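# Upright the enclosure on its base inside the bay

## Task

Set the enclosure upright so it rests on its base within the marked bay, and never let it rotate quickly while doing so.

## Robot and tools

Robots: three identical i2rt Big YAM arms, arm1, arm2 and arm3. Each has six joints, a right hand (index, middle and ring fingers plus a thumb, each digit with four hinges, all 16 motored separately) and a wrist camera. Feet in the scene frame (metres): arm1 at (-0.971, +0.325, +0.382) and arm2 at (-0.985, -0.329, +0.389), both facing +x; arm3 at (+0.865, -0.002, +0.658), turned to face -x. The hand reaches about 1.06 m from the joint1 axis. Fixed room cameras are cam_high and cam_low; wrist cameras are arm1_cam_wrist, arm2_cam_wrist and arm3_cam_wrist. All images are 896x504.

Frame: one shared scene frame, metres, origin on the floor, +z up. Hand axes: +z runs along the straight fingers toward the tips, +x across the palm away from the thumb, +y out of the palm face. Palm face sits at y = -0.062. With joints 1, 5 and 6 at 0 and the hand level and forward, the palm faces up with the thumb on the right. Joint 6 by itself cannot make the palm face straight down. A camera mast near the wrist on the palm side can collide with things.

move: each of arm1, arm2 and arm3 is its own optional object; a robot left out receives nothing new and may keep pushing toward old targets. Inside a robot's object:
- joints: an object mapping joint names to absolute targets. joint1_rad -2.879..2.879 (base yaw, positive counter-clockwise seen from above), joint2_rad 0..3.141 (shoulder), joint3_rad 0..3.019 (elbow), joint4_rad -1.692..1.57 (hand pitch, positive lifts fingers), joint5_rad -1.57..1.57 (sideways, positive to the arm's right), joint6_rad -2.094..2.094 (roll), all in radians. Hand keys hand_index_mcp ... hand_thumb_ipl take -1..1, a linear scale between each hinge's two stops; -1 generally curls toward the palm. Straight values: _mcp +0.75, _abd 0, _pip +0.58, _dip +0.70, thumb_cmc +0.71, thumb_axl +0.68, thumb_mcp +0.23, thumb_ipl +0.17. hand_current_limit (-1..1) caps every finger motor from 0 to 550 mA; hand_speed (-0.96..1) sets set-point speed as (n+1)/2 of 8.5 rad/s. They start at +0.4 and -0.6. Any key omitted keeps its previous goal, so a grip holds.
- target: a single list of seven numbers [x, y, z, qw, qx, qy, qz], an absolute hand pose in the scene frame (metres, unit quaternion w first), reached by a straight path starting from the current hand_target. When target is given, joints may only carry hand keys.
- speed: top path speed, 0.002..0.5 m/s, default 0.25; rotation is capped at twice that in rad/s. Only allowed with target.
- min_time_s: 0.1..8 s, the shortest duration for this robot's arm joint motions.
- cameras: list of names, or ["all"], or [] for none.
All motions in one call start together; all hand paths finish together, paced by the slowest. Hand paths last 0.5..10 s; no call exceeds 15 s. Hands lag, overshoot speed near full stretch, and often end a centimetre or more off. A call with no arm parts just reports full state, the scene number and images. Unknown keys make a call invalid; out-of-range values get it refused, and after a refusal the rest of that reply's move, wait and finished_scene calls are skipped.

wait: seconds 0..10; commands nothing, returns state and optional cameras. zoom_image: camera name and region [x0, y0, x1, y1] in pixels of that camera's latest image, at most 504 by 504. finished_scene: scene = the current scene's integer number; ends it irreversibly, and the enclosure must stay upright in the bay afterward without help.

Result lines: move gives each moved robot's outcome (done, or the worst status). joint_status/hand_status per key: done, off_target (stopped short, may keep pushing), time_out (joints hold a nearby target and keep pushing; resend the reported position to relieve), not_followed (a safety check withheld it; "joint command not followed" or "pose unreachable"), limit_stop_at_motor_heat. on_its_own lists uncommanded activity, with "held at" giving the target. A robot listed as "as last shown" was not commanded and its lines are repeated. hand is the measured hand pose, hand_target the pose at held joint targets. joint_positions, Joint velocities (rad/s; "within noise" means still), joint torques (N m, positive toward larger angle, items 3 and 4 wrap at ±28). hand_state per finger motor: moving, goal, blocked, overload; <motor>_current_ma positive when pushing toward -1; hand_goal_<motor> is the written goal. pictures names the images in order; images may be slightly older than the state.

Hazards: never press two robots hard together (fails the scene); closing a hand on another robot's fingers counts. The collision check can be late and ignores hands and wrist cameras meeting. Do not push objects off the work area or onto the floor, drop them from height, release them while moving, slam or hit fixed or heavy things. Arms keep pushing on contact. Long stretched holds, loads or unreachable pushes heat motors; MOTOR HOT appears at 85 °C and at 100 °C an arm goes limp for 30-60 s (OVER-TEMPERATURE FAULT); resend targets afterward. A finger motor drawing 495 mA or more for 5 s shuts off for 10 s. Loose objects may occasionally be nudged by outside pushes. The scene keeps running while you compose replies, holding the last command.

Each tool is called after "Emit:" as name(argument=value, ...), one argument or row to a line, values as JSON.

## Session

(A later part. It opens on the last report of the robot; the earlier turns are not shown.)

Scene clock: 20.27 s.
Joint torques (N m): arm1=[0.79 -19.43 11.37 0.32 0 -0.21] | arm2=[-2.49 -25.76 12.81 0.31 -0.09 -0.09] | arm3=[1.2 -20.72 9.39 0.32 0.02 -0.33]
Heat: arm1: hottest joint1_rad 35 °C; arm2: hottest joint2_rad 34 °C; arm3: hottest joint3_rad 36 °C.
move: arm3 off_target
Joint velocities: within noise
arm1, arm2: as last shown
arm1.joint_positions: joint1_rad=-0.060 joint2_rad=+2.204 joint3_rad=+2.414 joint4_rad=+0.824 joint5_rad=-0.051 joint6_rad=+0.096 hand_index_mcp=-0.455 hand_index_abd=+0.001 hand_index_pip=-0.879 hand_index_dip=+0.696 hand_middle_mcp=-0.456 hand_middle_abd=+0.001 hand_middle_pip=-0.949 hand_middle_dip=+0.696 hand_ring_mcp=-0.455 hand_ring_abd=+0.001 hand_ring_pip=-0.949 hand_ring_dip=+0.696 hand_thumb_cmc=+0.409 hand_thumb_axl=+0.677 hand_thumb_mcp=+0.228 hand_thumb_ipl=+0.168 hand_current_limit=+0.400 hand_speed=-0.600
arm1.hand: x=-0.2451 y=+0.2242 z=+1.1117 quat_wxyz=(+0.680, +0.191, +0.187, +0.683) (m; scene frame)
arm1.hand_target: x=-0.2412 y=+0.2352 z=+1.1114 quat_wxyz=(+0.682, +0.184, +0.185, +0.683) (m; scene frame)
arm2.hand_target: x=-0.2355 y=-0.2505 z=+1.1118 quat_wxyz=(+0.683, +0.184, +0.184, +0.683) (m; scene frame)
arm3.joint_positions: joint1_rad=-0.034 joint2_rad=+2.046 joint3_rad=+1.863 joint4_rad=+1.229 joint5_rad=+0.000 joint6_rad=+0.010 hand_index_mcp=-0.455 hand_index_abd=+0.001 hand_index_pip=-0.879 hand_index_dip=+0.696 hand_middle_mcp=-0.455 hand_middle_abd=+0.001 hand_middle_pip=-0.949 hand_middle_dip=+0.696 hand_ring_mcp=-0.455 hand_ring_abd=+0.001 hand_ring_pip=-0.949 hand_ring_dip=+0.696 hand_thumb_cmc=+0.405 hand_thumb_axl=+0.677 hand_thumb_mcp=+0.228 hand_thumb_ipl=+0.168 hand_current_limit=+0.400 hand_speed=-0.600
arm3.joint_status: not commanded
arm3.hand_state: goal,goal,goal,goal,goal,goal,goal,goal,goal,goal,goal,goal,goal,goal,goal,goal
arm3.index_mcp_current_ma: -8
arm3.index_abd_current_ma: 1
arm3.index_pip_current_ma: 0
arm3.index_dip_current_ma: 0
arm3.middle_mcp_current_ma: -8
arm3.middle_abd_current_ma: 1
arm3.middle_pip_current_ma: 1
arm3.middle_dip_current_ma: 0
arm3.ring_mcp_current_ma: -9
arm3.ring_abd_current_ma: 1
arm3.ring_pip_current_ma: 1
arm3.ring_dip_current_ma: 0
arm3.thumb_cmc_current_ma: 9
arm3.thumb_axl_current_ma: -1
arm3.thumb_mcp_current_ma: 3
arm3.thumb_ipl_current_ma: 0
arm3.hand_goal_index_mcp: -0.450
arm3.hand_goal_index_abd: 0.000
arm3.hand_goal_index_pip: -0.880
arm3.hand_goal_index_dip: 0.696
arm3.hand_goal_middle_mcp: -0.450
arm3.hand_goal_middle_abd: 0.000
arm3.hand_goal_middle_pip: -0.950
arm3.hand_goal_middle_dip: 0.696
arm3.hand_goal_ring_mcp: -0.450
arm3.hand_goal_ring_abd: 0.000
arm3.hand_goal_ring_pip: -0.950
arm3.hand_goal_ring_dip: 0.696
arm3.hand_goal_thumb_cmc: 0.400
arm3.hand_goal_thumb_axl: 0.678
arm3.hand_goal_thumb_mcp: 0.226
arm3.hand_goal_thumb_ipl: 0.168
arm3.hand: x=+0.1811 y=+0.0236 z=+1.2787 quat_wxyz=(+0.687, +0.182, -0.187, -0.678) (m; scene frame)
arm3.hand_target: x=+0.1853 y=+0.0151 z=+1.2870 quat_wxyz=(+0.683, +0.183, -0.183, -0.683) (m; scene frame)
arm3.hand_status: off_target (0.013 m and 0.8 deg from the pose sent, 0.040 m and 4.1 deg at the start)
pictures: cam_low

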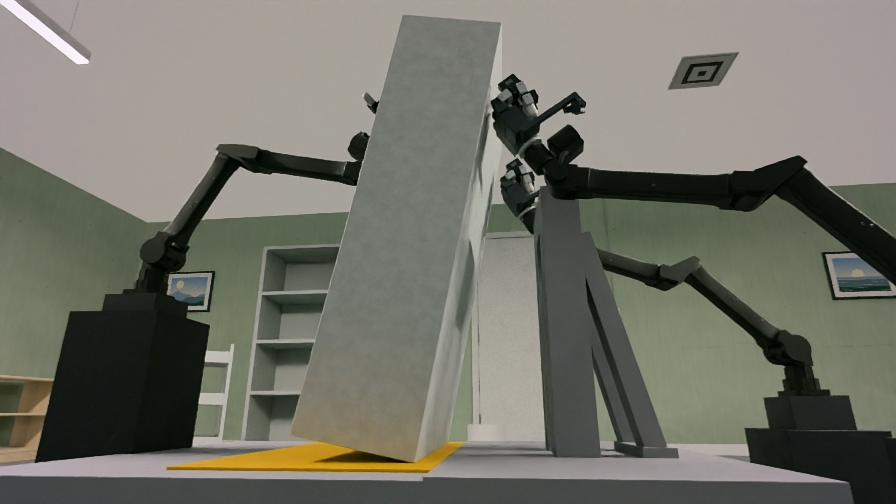

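Emit:
move(
  arm1={"target": [-0.21, 0.235, 1.118, 0.683, 0.183, 0.183, 0.683], "speed": 0.03},
  arm2={"target": [-0.205, -0.2505, 1.118, 0.683, 0.183, 0.183, 0.683], "speed": 0.03},
  arm3={"target": [0.175, 0.015, 1.295, 0.683, 0.183, -0.183, -0.683], "speed": 0.03},
  cameras=["cam_low"],
)

Scene clock: 22.20 s.
Joint torques (N m): arm1=[0.62 -19.9 10.1 -0.35 0.08 -0.23] | arm2=[-3.02 -27.11 12.57 0.54 -0.2 0.04] | arm3=[1.14 -17.14 12.51 -1.42 0.11 -0.55]
Heat: arm1: hottest joint1_rad 35 °C; arm2: hottest joint2_rad 34 °C; arm3: hottest joint3_rad 36 °C.
move: arm1 off_target; arm2 off_target; arm3 off_target
Joint velocities: within noise
arm1.joint_positions: joint1_rad=-0.060 joint2_rad=+2.429 joint3_rad=+2.887 joint4_rad=+0.591 joint5_rad=-0.054 joint6_rad=+0.096 hand_index_mcp=-0.455 hand_index_abd=+0.001 hand_index_pip=-0.879 hand_index_dip=+0.696 hand_middle_mcp=-0.456 hand_middle_abd=+0.001 hand_middle_pip=-0.949 hand_middle_dip=+0.696 hand_ring_mcp=-0.455 hand_ring_abd=+0.001 hand_ring_pip=-0.949 hand_ring_dip=+0.696 hand_thumb_cmc=+0.409 hand_thumb_axl=+0.677 hand_thumb_mcp=+0.228 hand_thumb_ipl=+0.168 hand_current_limit=+0.400 hand_speed=-0.600
arm1.joint_status: not commanded
arm1.hand_state: goal,goal,goal,goal,goal,goal,goal,goal,goal,goal,goal,goal,goal,goal,goal,goal
arm1.index_mcp_current_ma: -3
arm1.index_abd_current_ma: 0
arm1.index_pip_current_ma: 0
arm1.index_dip_current_ma: 0
arm1.middle_mcp_current_ma: -4
arm1.middle_abd_current_ma: 0
arm1.middle_pip_current_ma: 0
arm1.middle_dip_current_ma: 0
arm1.ring_mcp_current_ma: -3
arm1.ring_abd_current_ma: 0
arm1.ring_pip_current_ma: 0
arm1.ring_dip_current_ma: 0
arm1.thumb_cmc_current_ma: 7
arm1.thumb_axl_current_ma: 0
arm1.thumb_mcp_current_ma: 1
arm1.thumb_ipl_current_ma: 0
arm1.hand_goal_index_mcp: -0.450
arm1.hand_goal_index_abd: 0.000
arm1.hand_goal_index_pip: -0.880
arm1.hand_goal_index_dip: 0.696
arm1.hand_goal_middle_mcp: -0.450
arm1.hand_goal_middle_abd: 0.000
arm1.hand_goal_middle_pip: -0.950
arm1.hand_goal_middle_dip: 0.696
arm1.hand_goal_ring_mcp: -0.450
arm1.hand_goal_ring_abd: 0.000
arm1.hand_goal_ring_pip: -0.950
arm1.hand_goal_ring_dip: 0.696
arm1.hand_goal_thumb_cmc: 0.400
arm1.hand_goal_thumb_axl: 0.678
arm1.hand_goal_thumb_mcp: 0.226
arm1.hand_goal_thumb_ipl: 0.168
arm1.hand: x=-0.2279 y=+0.2231 z=+1.1332 quat_wxyz=(+0.681, +0.185, +0.184, +0.684) (m; scene frame)
arm1.hand_target: x=-0.2115 y=+0.2354 z=+1.1172 quat_wxyz=(+0.679, +0.193, +0.193, +0.681) (m; scene frame)
arm1.hand_status: off_target (0.026 m and 0.3 deg from the pose sent, 0.037 m and 1.1 deg at the start; a joint's target at an end of its range on 16 of 52 steps)
arm2.joint_positions: joint1_rad=+0.125 joint2_rad=+2.447 joint3_rad=+2.883 joint4_rad=+0.496 joint5_rad=+0.052 joint6_rad=-0.118 hand_index_mcp=-0.455 hand_index_abd=+0.001 hand_index_pip=-0.880 hand_index_dip=+0.696 hand_middle_mcp=-0.456 hand_middle_abd=+0.001 hand_middle_pip=-0.949 hand_middle_dip=+0.696 hand_ring_mcp=-0.456 hand_ring_abd=+0.001 hand_ring_pip=-0.949 hand_ring_dip=+0.696 hand_thumb_cmc=+0.406 hand_thumb_axl=+0.677 hand_thumb_mcp=+0.228 hand_thumb_ipl=+0.168 hand_current_limit=+0.400 hand_speed=-0.600
arm2.joint_status: not commanded
arm2.hand_state: goal,goal,goal,goal,goal,goal,goal,goal,goal,goal,goal,goal,goal,goal,goal,goal
arm2.index_mcp_current_ma: -6
arm2.index_abd_current_ma: 1
arm2.index_pip_current_ma: 0
arm2.index_dip_current_ma: 0
arm2.middle_mcp_current_ma: -7
arm2.middle_abd_current_ma: 1
arm2.middle_pip_current_ma: 0
arm2.middle_dip_current_ma: 0
arm2.ring_mcp_current_ma: -7
arm2.ring_abd_current_ma: 1
arm2.ring_pip_current_ma: 0
arm2.ring_dip_current_ma: 0
arm2.thumb_cmc_current_ma: 7
arm2.thumb_axl_current_ma: 0
arm2.thumb_mcp_current_ma: 2
arm2.thumb_ipl_current_ma: 0
arm2.hand_goal_index_mcp: -0.450
arm2.hand_goal_index_abd: 0.000
arm2.hand_goal_index_pip: -0.880
arm2.hand_goal_index_dip: 0.696
arm2.hand_goal_middle_mcp: -0.450
arm2.hand_goal_middle_abd: 0.000
arm2.hand_goal_middle_pip: -0.950
arm2.hand_goal_middle_dip: 0.696
arm2.hand_goal_ring_mcp: -0.450
arm2.hand_goal_ring_abd: 0.000
arm2.hand_goal_ring_pip: -0.950
arm2.hand_goal_ring_dip: 0.696
arm2.hand_goal_thumb_cmc: 0.400
arm2.hand_goal_thumb_axl: 0.678
arm2.hand_goal_thumb_mcp: 0.226
arm2.hand_goal_thumb_ipl: 0.168
arm2.hand: x=-0.2061 y=-0.2386 z=+1.1166 quat_wxyz=(+0.666, +0.213, +0.235, +0.675) (m; scene frame)
arm2.hand_target: x=-0.2065 y=-0.2505 z=+1.1169 quat_wxyz=(+0.669, +0.212, +0.230, +0.674) (m; scene frame)
arm2.hand_status: off_target (0.012 m and 7.3 deg from the pose sent, 0.041 m and 0.8 deg at the start; a joint's target at an end of its range on 39 of 52 steps)
arm3.joint_positions: joint1_rad=-0.034 joint2_rad=+2.029 joint3_rad=+1.877 joint4_rad=+1.234 joint5_rad=-0.004 joint6_rad=+0.029 hand_index_mcp=-0.455 hand_index_abd=+0.001 hand_index_pip=-0.879 hand_index_dip=+0.696 hand_middle_mcp=-0.455 hand_middle_abd=+0.001 hand_middle_pip=-0.949 hand_middle_dip=+0.696 hand_ring_mcp=-0.455 hand_ring_abd=+0.001 hand_ring_pip=-0.949 hand_ring_dip=+0.696 hand_thumb_cmc=+0.405 hand_thumb_axl=+0.677 hand_thumb_mcp=+0.228 hand_thumb_ipl=+0.168 hand_current_limit=+0.400 hand_speed=-0.600
arm3.joint_status: not commanded
arm3.hand_state: goal,goal,goal,goal,goal,goal,goal,goal,goal,goal,goal,goal,goal,goal,goal,goal
arm3.index_mcp_current_ma: -8
arm3.index_abd_current_ma: 1
arm3.index_pip_current_ma: 0
arm3.index_dip_current_ma: 0
arm3.middle_mcp_current_ma: -8
arm3.middle_abd_current_ma: 1
arm3.middle_pip_current_ma: 1
arm3.middle_dip_current_ma: 0
arm3.ring_mcp_current_ma: -9
arm3.ring_abd_current_ma: 1
arm3.ring_pip_current_ma: 1
arm3.ring_dip_current_ma: 0
arm3.thumb_cmc_current_ma: 9
arm3.thumb_axl_current_ma: -1
arm3.thumb_mcp_current_ma: 3
arm3.thumb_ipl_current_ma: 0
arm3.hand_goal_index_mcp: -0.450
arm3.hand_goal_index_abd: 0.000
arm3.hand_goal_index_pip: -0.880
arm3.hand_goal_index_dip: 0.696
arm3.hand_goal_middle_mcp: -0.450
arm3.hand_goal_middle_abd: 0.000
arm3.hand_goal_middle_pip: -0.950
arm3.hand_goal_middle_dip: 0.696
arm3.hand_goal_ring_mcp: -0.450
arm3.hand_goal_ring_abd: 0.000
arm3.hand_goal_ring_pip: -0.950
arm3.hand_goal_ring_dip: 0.696
arm3.hand_goal_thumb_cmc: 0.400
arm3.hand_goal_thumb_axl: 0.678
arm3.hand_goal_thumb_mcp: 0.226
arm3.hand_goal_thumb_ipl: 0.168
arm3.hand: x=+0.1930 y=+0.0246 z=+1.2960 quat_wxyz=(+0.697, +0.170, -0.175, -0.675) (m; scene frame)
arm3.hand_target: x=+0.1765 y=+0.0148 z=+1.2939 quat_wxyz=(+0.683, +0.184, -0.183, -0.683) (m; scene frame)
arm3.hand_status: off_target (0.020 m and 2.6 deg from the pose sent, 0.019 m and 0.8 deg at the start)
pictures: cam_low

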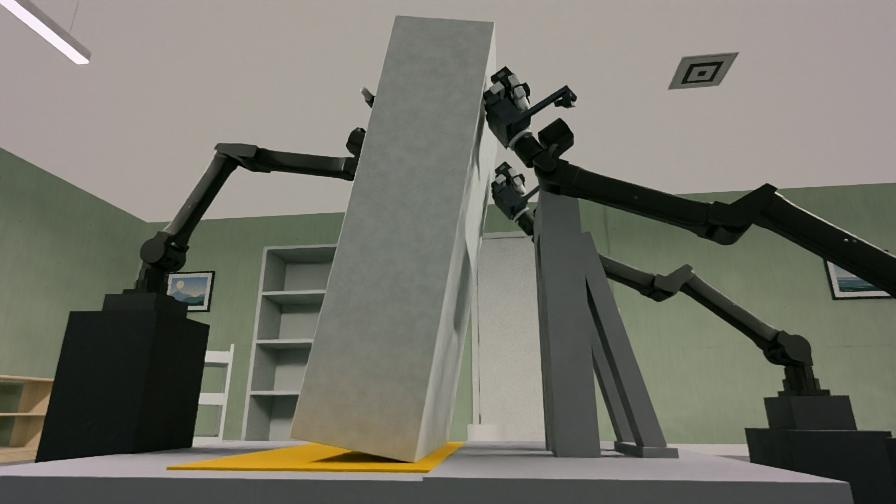

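Emit:
move(
  arm3={"target": [0.215, 0.015, 1.283, 0.683, 0.183, -0.183, -0.683], "speed": 0.02},
  cameras=["cam_low"],
)

Scene clock: 25.53 s.
Joint torques (N m): arm1=[0.91 -20.84 9.89 0.39 0 -0.24] | arm2=[-2.84 -27.87 12.67 0.5 -0.26 -0.01] | arm3=[1.49 -14.97 8.91 -1.96 0.08 -0.55]
Heat: arm1: hottest joint1_rad 35 °C; arm2: hottest joint2_rad 34 °C; arm3: hottest joint3_rad 36 °C.
move: arm3 off_target
Joint velocities: within noise
arm1, arm2: as last shown
arm1.joint_positions: joint1_rad=-0.059 joint2_rad=+2.440 joint3_rad=+2.890 joint4_rad=+0.570 joint5_rad=-0.052 joint6_rad=+0.094 hand_index_mcp=-0.455 hand_index_abd=+0.001 hand_index_pip=-0.879 hand_index_dip=+0.696 hand_middle_mcp=-0.456 hand_middle_abd=+0.001 hand_middle_pip=-0.949 hand_middle_dip=+0.696 hand_ring_mcp=-0.455 hand_ring_abd=+0.001 hand_ring_pip=-0.949 hand_ring_dip=+0.696 hand_thumb_cmc=+0.409 hand_thumb_axl=+0.677 hand_thumb_mcp=+0.228 hand_thumb_ipl=+0.168 hand_current_limit=+0.400 hand_speed=-0.600
arm1.hand: x=-0.2171 y=+0.2223 z=+1.1248 quat_wxyz=(+0.679, +0.196, +0.192, +0.681) (m; scene frame)
arm1.hand_target: x=-0.2116 y=+0.2353 z=+1.1172 quat_wxyz=(+0.679, +0.193, +0.193, +0.681) (m; scene frame)
arm3.joint_positions: joint1_rad=-0.034 joint2_rad=+1.917 joint3_rad=+1.714 joint4_rad=+1.340 joint5_rad=-0.004 joint6_rad=+0.031 hand_index_mcp=-0.455 hand_index_abd=+0.001 hand_index_pip=-0.879 hand_index_dip=+0.696 hand_middle_mcp=-0.455 hand_middle_abd=+0.001 hand_middle_pip=-0.949 hand_middle_dip=+0.696 hand_ring_mcp=-0.455 hand_ring_abd=+0.001 hand_ring_pip=-0.949 hand_ring_dip=+0.696 hand_thumb_cmc=+0.405 hand_thumb_axl=+0.677 hand_thumb_mcp=+0.228 hand_thumb_ipl=+0.168 hand_current_limit=+0.400 hand_speed=-0.600
arm3.joint_status: not commanded
arm3.hand_state: goal,goal,goal,goal,goal,goal,goal,goal,goal,goal,goal,goal,goal,goal,goal,goal
arm3.index_mcp_current_ma: -8
arm3.index_abd_current_ma: 1
arm3.index_pip_current_ma: 0
arm3.index_dip_current_ma: 0
arm3.middle_mcp_current_ma: -8
arm3.middle_abd_current_ma: 1
arm3.middle_pip_current_ma: 1
arm3.middle_dip_current_ma: 0
arm3.ring_mcp_current_ma: -9
arm3.ring_abd_current_ma: 1
arm3.ring_pip_current_ma: 1
arm3.ring_dip_current_ma: 0
arm3.thumb_cmc_current_ma: 9
arm3.thumb_axl_current_ma: -1
arm3.thumb_mcp_current_ma: 3
arm3.thumb_ipl_current_ma: 0
arm3.hand_goal_index_mcp: -0.450
arm3.hand_goal_index_abd: 0.000
arm3.hand_goal_index_pip: -0.880
arm3.hand_goal_index_dip: 0.696
arm3.hand_goal_middle_mcp: -0.450
arm3.hand_goal_middle_abd: 0.000
arm3.hand_goal_middle_pip: -0.950
arm3.hand_goal_middle_dip: 0.696
arm3.hand_goal_ring_mcp: -0.450
arm3.hand_goal_ring_abd: 0.000
arm3.hand_goal_ring_pip: -0.950
arm3.hand_goal_ring_dip: 0.696
arm3.hand_goal_thumb_cmc: 0.400
arm3.hand_goal_thumb_axl: 0.678
arm3.hand_goal_thumb_mcp: 0.226
arm3.hand_goal_thumb_ipl: 0.168
arm3.hand: x=+0.2469 y=+0.0248 z=+1.3027 quat_wxyz=(+0.702, +0.151, -0.155, -0.679) (m; scene frame)
arm3.hand_target: x=+0.2173 y=+0.0148 z=+1.2810 quat_wxyz=(+0.683, +0.184, -0.182, -0.683) (m; scene frame)
arm3.hand_status: off_target (0.039 m and 5.3 deg from the pose sent, 0.027 m and 2.6 deg at the start)
pictures: cam_low

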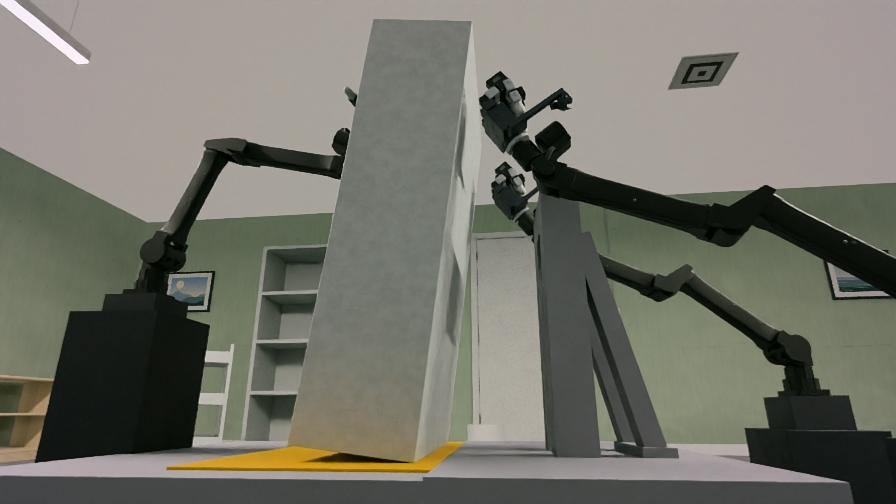

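Emit:
move(
  arm3={"target": [0.265, 0.015, 1.27, 0.683, 0.183, -0.183, -0.683], "speed": 0.02},
  cameras=["cam_low"],
)

Emit:
zoom_image(
  camera="cam_low",
  region=[240, 420, 480, 480],
)

Scene clock: 28.73 s.
Joint torques (N m): arm1=[0.85 -20.78 9.98 0.44 0.03 -0.25] | arm2=[-2.78 -28.51 12.68 0.47 -0.21 0] | arm3=[1.44 -9.88 10.24 -4.05 0.06 -0.57]
Heat: arm1: hottest joint1_rad 35 °C; arm2: hottest joint2_rad 34 °C; arm3: hottest joint3_rad 37 °C.
move: arm3 off_target
Joint velocities: within noise
arm1, arm2: as last shown
arm3.joint_positions: joint1_rad=-0.034 joint2_rad=+1.764 joint3_rad=+1.460 joint4_rad=+1.494 joint5_rad=-0.005 joint6_rad=+0.035 hand_index_mcp=-0.455 hand_index_abd=+0.001 hand_index_pip=-0.879 hand_index_dip=+0.696 hand_middle_mcp=-0.455 hand_middle_abd=+0.001 hand_middle_pip=-0.949 hand_middle_dip=+0.696 hand_ring_mcp=-0.455 hand_ring_abd=+0.001 hand_ring_pip=-0.949 hand_ring_dip=+0.696 hand_thumb_cmc=+0.405 hand_thumb_axl=+0.677 hand_thumb_mcp=+0.228 hand_thumb_ipl=+0.168 hand_current_limit=+0.400 hand_speed=-0.600
arm3.joint_status: not commanded
arm3.hand_state: goal,goal,goal,goal,goal,goal,goal,goal,goal,goal,goal,goal,goal,goal,goal,goal
arm3.index_mcp_current_ma: -8
arm3.index_abd_current_ma: 1
arm3.index_pip_current_ma: 0
arm3.index_dip_current_ma: 0
arm3.middle_mcp_current_ma: -8
arm3.middle_abd_current_ma: 1
arm3.middle_pip_current_ma: 1
arm3.middle_dip_current_ma: 0
arm3.ring_mcp_current_ma: -9
arm3.ring_abd_current_ma: 1
arm3.ring_pip_current_ma: 1
arm3.ring_dip_current_ma: 0
arm3.thumb_cmc_current_ma: 9
arm3.thumb_axl_current_ma: -1
arm3.thumb_mcp_current_ma: 3
arm3.thumb_ipl_current_ma: 0
arm3.hand_goal_index_mcp: -0.450
arm3.hand_goal_index_abd: 0.000
arm3.hand_goal_index_pip: -0.880
arm3.hand_goal_index_dip: 0.696
arm3.hand_goal_middle_mcp: -0.450
arm3.hand_goal_middle_abd: 0.000
arm3.hand_goal_middle_pip: -0.950
arm3.hand_goal_middle_dip: 0.696
arm3.hand_goal_ring_mcp: -0.450
arm3.hand_goal_ring_abd: 0.000
arm3.hand_goal_ring_pip: -0.950
arm3.hand_goal_ring_dip: 0.696
arm3.hand_goal_thumb_cmc: 0.400
arm3.hand_goal_thumb_axl: 0.678
arm3.hand_goal_thumb_mcp: 0.226
arm3.hand_goal_thumb_ipl: 0.168
arm3.hand: x=+0.3233 y=+0.0250 z=+1.2921 quat_wxyz=(+0.707, +0.133, -0.137, -0.681) (m; scene frame)
arm3.hand_target: x=+0.2717 y=+0.0146 z=+1.2637 quat_wxyz=(+0.684, +0.184, -0.181, -0.683) (m; scene frame)
arm3.hand_status: off_target (0.063 m and 8.3 deg from the pose sent, 0.039 m and 5.3 deg at the start)
pictures: cam_low

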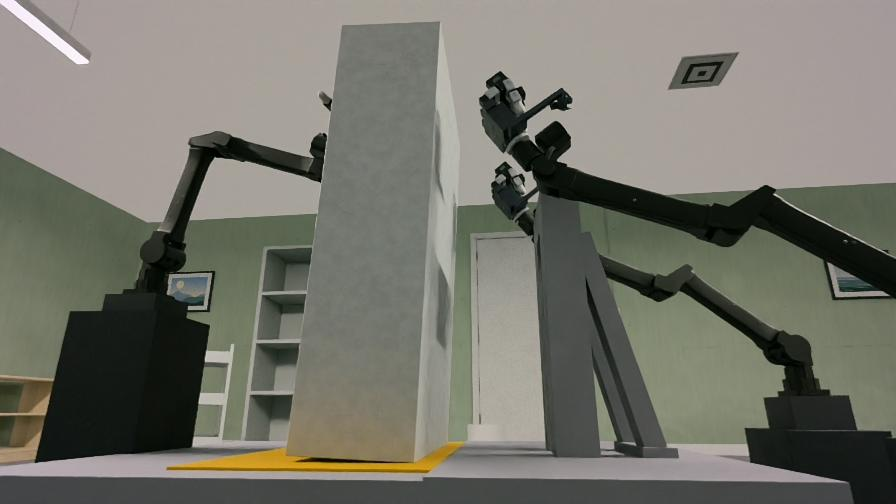

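Scaled by 2.100 from the camera's 896x504 image, which has a finer 1280x720 frame.

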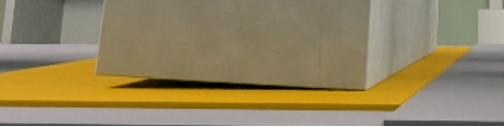

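Emit:
move(
  arm3={"target": [0.315, 0.015, 1.265, 0.683, 0.183, -0.183, -0.683], "speed": 0.018},
  cameras=["cam_low"],
)

Emit:
zoom_image(
  camera="cam_low",
  region=[240, 420, 480, 480],
)

Scene clock: 31.73 s.
Joint torques (N m): arm1=[0.67 -20.72 10.03 0.39 0.01 -0.22] | arm2=[-2.67 -27.81 12.67 0.51 -0.24 0.01] | arm3=[1.49 -9.7 9.18 -4.21 -0.01 -0.64]
Heat: arm1: hottest joint2_rad 36 °C; arm2: hottest joint2_rad 34 °C; arm3: hottest joint3_rad 37 °C.
move: arm3 off_target
Joint velocities: arm1=[within noise] | arm2=[-0.005 0.005 -0.007 -0.007 -0.154 0.081] | arm3=[within noise]
arm1, arm2: as last shown
arm3.joint_positions: joint1_rad=-0.035 joint2_rad=+1.667 joint3_rad=+1.301 joint4_rad=+1.553 joint5_rad=-0.003 joint6_rad=+0.037 hand_index_mcp=-0.455 hand_index_abd=+0.001 hand_index_pip=-0.879 hand_index_dip=+0.696 hand_middle_mcp=-0.455 hand_middle_abd=+0.001 hand_middle_pip=-0.949 hand_middle_dip=+0.696 hand_ring_mcp=-0.455 hand_ring_abd=+0.001 hand_ring_pip=-0.949 hand_ring_dip=+0.696 hand_thumb_cmc=+0.405 hand_thumb_axl=+0.677 hand_thumb_mcp=+0.228 hand_thumb_ipl=+0.168 hand_current_limit=+0.400 hand_speed=-0.600
arm3.joint_status: not commanded
arm3.hand_state: goal,goal,goal,goal,goal,goal,goal,goal,goal,goal,goal,goal,goal,goal,goal,goal
arm3.index_mcp_current_ma: -9
arm3.index_abd_current_ma: 1
arm3.index_pip_current_ma: 0
arm3.index_dip_current_ma: 0
arm3.middle_mcp_current_ma: -8
arm3.middle_abd_current_ma: 1
arm3.middle_pip_current_ma: 1
arm3.middle_dip_current_ma: 0
arm3.ring_mcp_current_ma: -9
arm3.ring_abd_current_ma: 1
arm3.ring_pip_current_ma: 1
arm3.ring_dip_current_ma: 0
arm3.thumb_cmc_current_ma: 9
arm3.thumb_axl_current_ma: -1
arm3.thumb_mcp_current_ma: 3
arm3.thumb_ipl_current_ma: 0
arm3.hand_goal_index_mcp: -0.450
arm3.hand_goal_index_abd: 0.000
arm3.hand_goal_index_pip: -0.880
arm3.hand_goal_index_dip: 0.696
arm3.hand_goal_middle_mcp: -0.450
arm3.hand_goal_middle_abd: 0.000
arm3.hand_goal_middle_pip: -0.950
arm3.hand_goal_middle_dip: 0.696
arm3.hand_goal_ring_mcp: -0.450
arm3.hand_goal_ring_abd: 0.000
arm3.hand_goal_ring_pip: -0.950
arm3.hand_goal_ring_dip: 0.696
arm3.hand_goal_thumb_cmc: 0.400
arm3.hand_goal_thumb_axl: 0.678
arm3.hand_goal_thumb_mcp: 0.226
arm3.hand_goal_thumb_ipl: 0.168
arm3.hand: x=+0.3657 y=+0.0261 z=+1.2816 quat_wxyz=(+0.707, +0.133, -0.139, -0.680) (m; scene frame)
arm3.hand_target: x=+0.3199 y=+0.0146 z=+1.2598 quat_wxyz=(+0.684, +0.184, -0.181, -0.682) (m; scene frame)
arm3.hand_status: off_target (0.054 m and 8.2 deg from the pose sent, 0.030 m and 8.3 deg at the start)
pictures: cam_low

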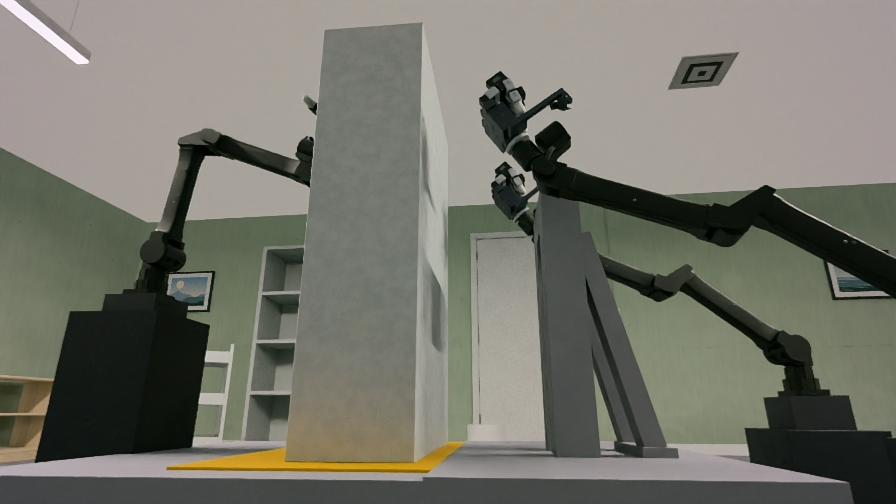

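Scaled by 2.100 from the camera's 896x504 image, which has a finer 1280x720 frame.

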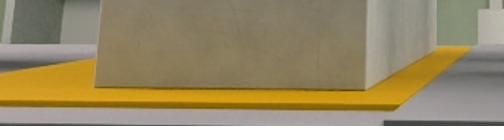

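Emit:
move(
  arm3={"target": [0.48, 0.015, 1.28, 0.683, 0.183, -0.183, -0.683], "speed": 0.06},
  arm1={"target": [-0.36, 0.235, 1.09, 0.683, 0.183, 0.183, 0.683], "speed": 0.06},
  arm2={"target": [-0.36, -0.2505, 1.09, 0.683, 0.183, 0.183, 0.683], "speed": 0.06},
  cameras=["cam_low", "cam_high"],
)

Emit:
zoom_image(
  camera="cam_low",
  region=[240, 420, 480, 480],
)

Scene clock: 35.17 s.
Joint torques (N m): arm1=[-1.38 -17.73 6.58 0.9 -0.27 -0.07] | arm2=[-1.03 -25 9.21 1.06 -0.11 -0.19] | arm3=[1.26 -9.29 8.77 0.35 0.04 -0.23]
Heat: arm1: hottest joint2_rad 37 °C; arm2: hottest joint2_rad 35 °C; arm3: hottest joint3_rad 37 °C.
move: arm1 done; arm2 off_target; arm3 done
Joint velocities: within noise
arm1.joint_positions: joint1_rad=-0.059 joint2_rad=+1.838 joint3_rad=+1.767 joint4_rad=+1.115 joint5_rad=-0.052 joint6_rad=+0.094 hand_index_mcp=-0.455 hand_index_abd=+0.001 hand_index_pip=-0.879 hand_index_dip=+0.696 hand_middle_mcp=-0.456 hand_middle_abd=+0.001 hand_middle_pip=-0.949 hand_middle_dip=+0.696 hand_ring_mcp=-0.455 hand_ring_abd=+0.001 hand_ring_pip=-0.949 hand_ring_dip=+0.696 hand_thumb_cmc=+0.409 hand_thumb_axl=+0.677 hand_thumb_mcp=+0.228 hand_thumb_ipl=+0.168 hand_current_limit=+0.400 hand_speed=-0.600
arm1.joint_status: not commanded
arm1.hand_state: goal,goal,goal,goal,goal,goal,goal,goal,goal,goal,goal,goal,goal,goal,goal,goal
arm1.index_mcp_current_ma: -3
arm1.index_abd_current_ma: 0
arm1.index_pip_current_ma: 0
arm1.index_dip_current_ma: 0
arm1.middle_mcp_current_ma: -4
arm1.middle_abd_current_ma: 0
arm1.middle_pip_current_ma: 0
arm1.middle_dip_current_ma: 0
arm1.ring_mcp_current_ma: -3
arm1.ring_abd_current_ma: 0
arm1.ring_pip_current_ma: 0
arm1.ring_dip_current_ma: 0
arm1.thumb_cmc_current_ma: 7
arm1.thumb_axl_current_ma: 0
arm1.thumb_mcp_current_ma: 1
arm1.thumb_ipl_current_ma: 0
arm1.hand_goal_index_mcp: -0.450
arm1.hand_goal_index_abd: 0.000
arm1.hand_goal_index_pip: -0.880
arm1.hand_goal_index_dip: 0.696
arm1.hand_goal_middle_mcp: -0.450
arm1.hand_goal_middle_abd: 0.000
arm1.hand_goal_middle_pip: -0.950
arm1.hand_goal_middle_dip: 0.696
arm1.hand_goal_ring_mcp: -0.450
arm1.hand_goal_ring_abd: 0.000
arm1.hand_goal_ring_pip: -0.950
arm1.hand_goal_ring_dip: 0.696
arm1.hand_goal_thumb_cmc: 0.400
arm1.hand_goal_thumb_axl: 0.678
arm1.hand_goal_thumb_mcp: 0.226
arm1.hand_goal_thumb_ipl: 0.168
arm1.hand: x=-0.3528 y=+0.2368 z=+1.0878 quat_wxyz=(+0.681, +0.187, +0.185, +0.683) (m; scene frame)
arm1.hand_target: x=-0.3597 y=+0.2350 z=+1.0899 quat_wxyz=(+0.683, +0.183, +0.183, +0.683) (m; scene frame)
arm1.hand_status: done (0.008 m and 0.5 deg from the pose sent, 0.148 m and 1.8 deg at the start)
arm2.joint_positions: joint1_rad=+0.131 joint2_rad=+1.891 joint3_rad=+1.815 joint4_rad=+1.108 joint5_rad=+0.078 joint6_rad=-0.138 hand_index_mcp=-0.455 hand_index_abd=+0.001 hand_index_pip=-0.880 hand_index_dip=+0.696 hand_middle_mcp=-0.456 hand_middle_abd=+0.001 hand_middle_pip=-0.949 hand_middle_dip=+0.696 hand_ring_mcp=-0.456 hand_ring_abd=+0.001 hand_ring_pip=-0.949 hand_ring_dip=+0.696 hand_thumb_cmc=+0.406 hand_thumb_axl=+0.677 hand_thumb_mcp=+0.228 hand_thumb_ipl=+0.168 hand_current_limit=+0.400 hand_speed=-0.600
arm2.joint_status: not commanded
arm2.hand_state: goal,goal,goal,goal,goal,goal,goal,goal,goal,goal,goal,goal,goal,goal,goal,goal
arm2.index_mcp_current_ma: -6
arm2.index_abd_current_ma: 1
arm2.index_pip_current_ma: 0
arm2.index_dip_current_ma: 0
arm2.middle_mcp_current_ma: -7
arm2.middle_abd_current_ma: 1
arm2.middle_pip_current_ma: 0
arm2.middle_dip_current_ma: 0
arm2.ring_mcp_current_ma: -7
arm2.ring_abd_current_ma: 1
arm2.ring_pip_current_ma: 0
arm2.ring_dip_current_ma: 0
arm2.thumb_cmc_current_ma: 7
arm2.thumb_axl_current_ma: 0
arm2.thumb_mcp_current_ma: 2
arm2.thumb_ipl_current_ma: 0
arm2.hand_goal_index_mcp: -0.450
arm2.hand_goal_index_abd: 0.000
arm2.hand_goal_index_pip: -0.880
arm2.hand_goal_index_dip: 0.696
arm2.hand_goal_middle_mcp: -0.450
arm2.hand_goal_middle_abd: 0.000
arm2.hand_goal_middle_pip: -0.950
arm2.hand_goal_middle_dip: 0.696
arm2.hand_goal_ring_mcp: -0.450
arm2.hand_goal_ring_abd: 0.000
arm2.hand_goal_ring_pip: -0.950
arm2.hand_goal_ring_dip: 0.696
arm2.hand_goal_thumb_cmc: 0.400
arm2.hand_goal_thumb_axl: 0.678
arm2.hand_goal_thumb_mcp: 0.226
arm2.hand_goal_thumb_ipl: 0.168
arm2.hand: x=-0.3467 y=-0.2580 z=+1.0809 quat_wxyz=(+0.683, +0.192, +0.192, +0.678) (m; scene frame)
arm2.hand_target: x=-0.3599 y=-0.2507 z=+1.0902 quat_wxyz=(+0.683, +0.183, +0.183, +0.683) (m; scene frame)
arm2.hand_status: off_target (0.018 m and 1.5 deg from the pose sent, 0.156 m and 7.2 deg at the start)
arm3.joint_positions: joint1_rad=-0.027 joint2_rad=+1.299 joint3_rad=+0.889 joint4_rad=+1.453 joint5_rad=+0.005 joint6_rad=-0.009 hand_index_mcp=-0.455 hand_index_abd=+0.001 hand_index_pip=-0.879 hand_index_dip=+0.696 hand_middle_mcp=-0.455 hand_middle_abd=+0.001 hand_middle_pip=-0.949 hand_middle_dip=+0.696 hand_ring_mcp=-0.455 hand_ring_abd=+0.001 hand_ring_pip=-0.949 hand_ring_dip=+0.696 hand_thumb_cmc=+0.405 hand_thumb_axl=+0.677 hand_thumb_mcp=+0.228 hand_thumb_ipl=+0.168 hand_current_limit=+0.400 hand_speed=-0.600
arm3.joint_status: not commanded
arm3.hand_state: goal,goal,goal,goal,goal,goal,goal,goal,goal,goal,goal,goal,goal,goal,goal,goal
arm3.index_mcp_current_ma: -9
arm3.index_abd_current_ma: 1
arm3.index_pip_current_ma: 0
arm3.index_dip_current_ma: 0
arm3.middle_mcp_current_ma: -8
arm3.middle_abd_current_ma: 1
arm3.middle_pip_current_ma: 1
arm3.middle_dip_current_ma: 0
arm3.ring_mcp_current_ma: -9
arm3.ring_abd_current_ma: 1
arm3.ring_pip_current_ma: 1
arm3.ring_dip_current_ma: 0
arm3.thumb_cmc_current_ma: 9
arm3.thumb_axl_current_ma: -1
arm3.thumb_mcp_current_ma: 3
arm3.thumb_ipl_current_ma: 0
arm3.hand_goal_index_mcp: -0.450
arm3.hand_goal_index_abd: 0.000
arm3.hand_goal_index_pip: -0.880
arm3.hand_goal_index_dip: 0.696
arm3.hand_goal_middle_mcp: -0.450
arm3.hand_goal_middle_abd: 0.000
arm3.hand_goal_middle_pip: -0.950
arm3.hand_goal_middle_dip: 0.696
arm3.hand_goal_ring_mcp: -0.450
arm3.hand_goal_ring_abd: 0.000
arm3.hand_goal_ring_pip: -0.950
arm3.hand_goal_ring_dip: 0.696
arm3.hand_goal_thumb_cmc: 0.400
arm3.hand_goal_thumb_axl: 0.678
arm3.hand_goal_thumb_mcp: 0.226
arm3.hand_goal_thumb_ipl: 0.168
arm3.hand: x=+0.4756 y=+0.0205 z=+1.2745 quat_wxyz=(+0.682, +0.184, -0.187, -0.682) (m; scene frame)
arm3.hand_target: x=+0.4801 y=+0.0152 z=+1.2800 quat_wxyz=(+0.683, +0.183, -0.183, -0.683) (m; scene frame)
arm3.hand_status: done (0.009 m and 0.5 deg from the pose sent, 0.115 m and 8.2 deg at the start)
pictures: cam_high, cam_low

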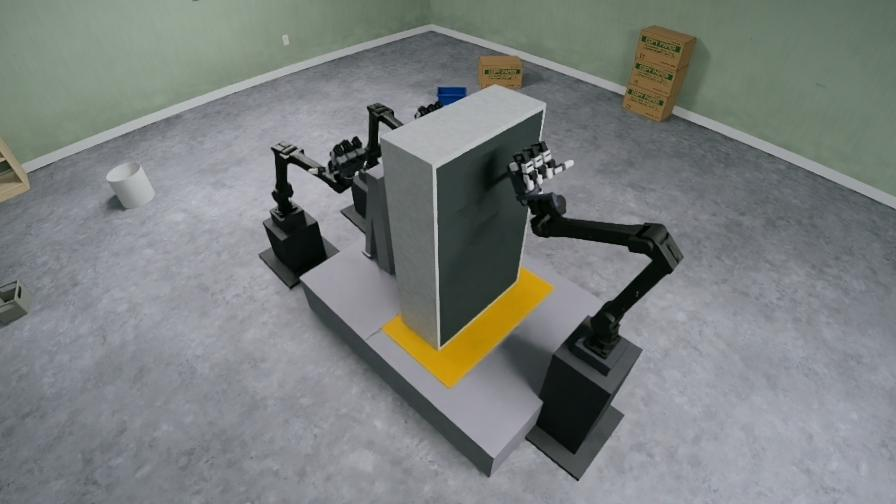

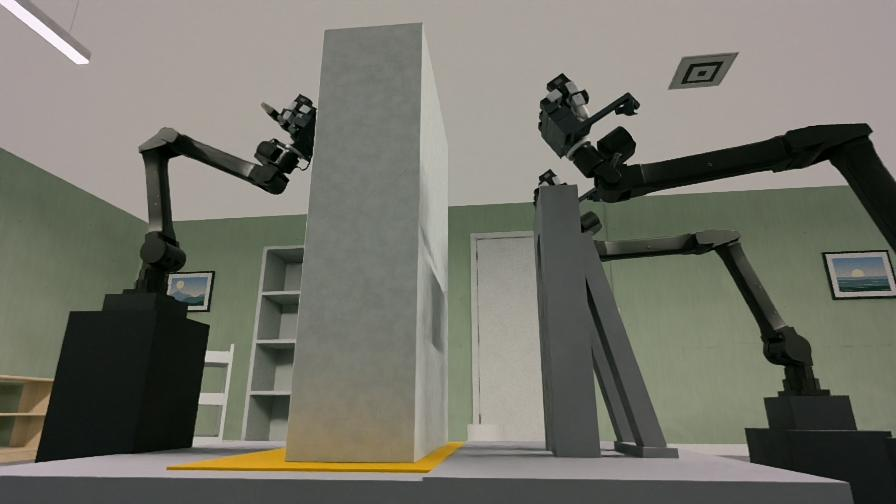

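Scaled by 2.100 from the camera's 896x504 image, which has a finer 1280x720 frame.

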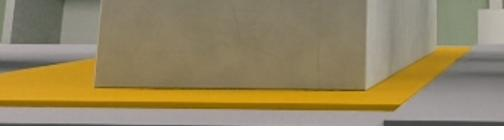

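Emit:
finished_scene(
  scene=3,
)

The scene is finished: the task was done.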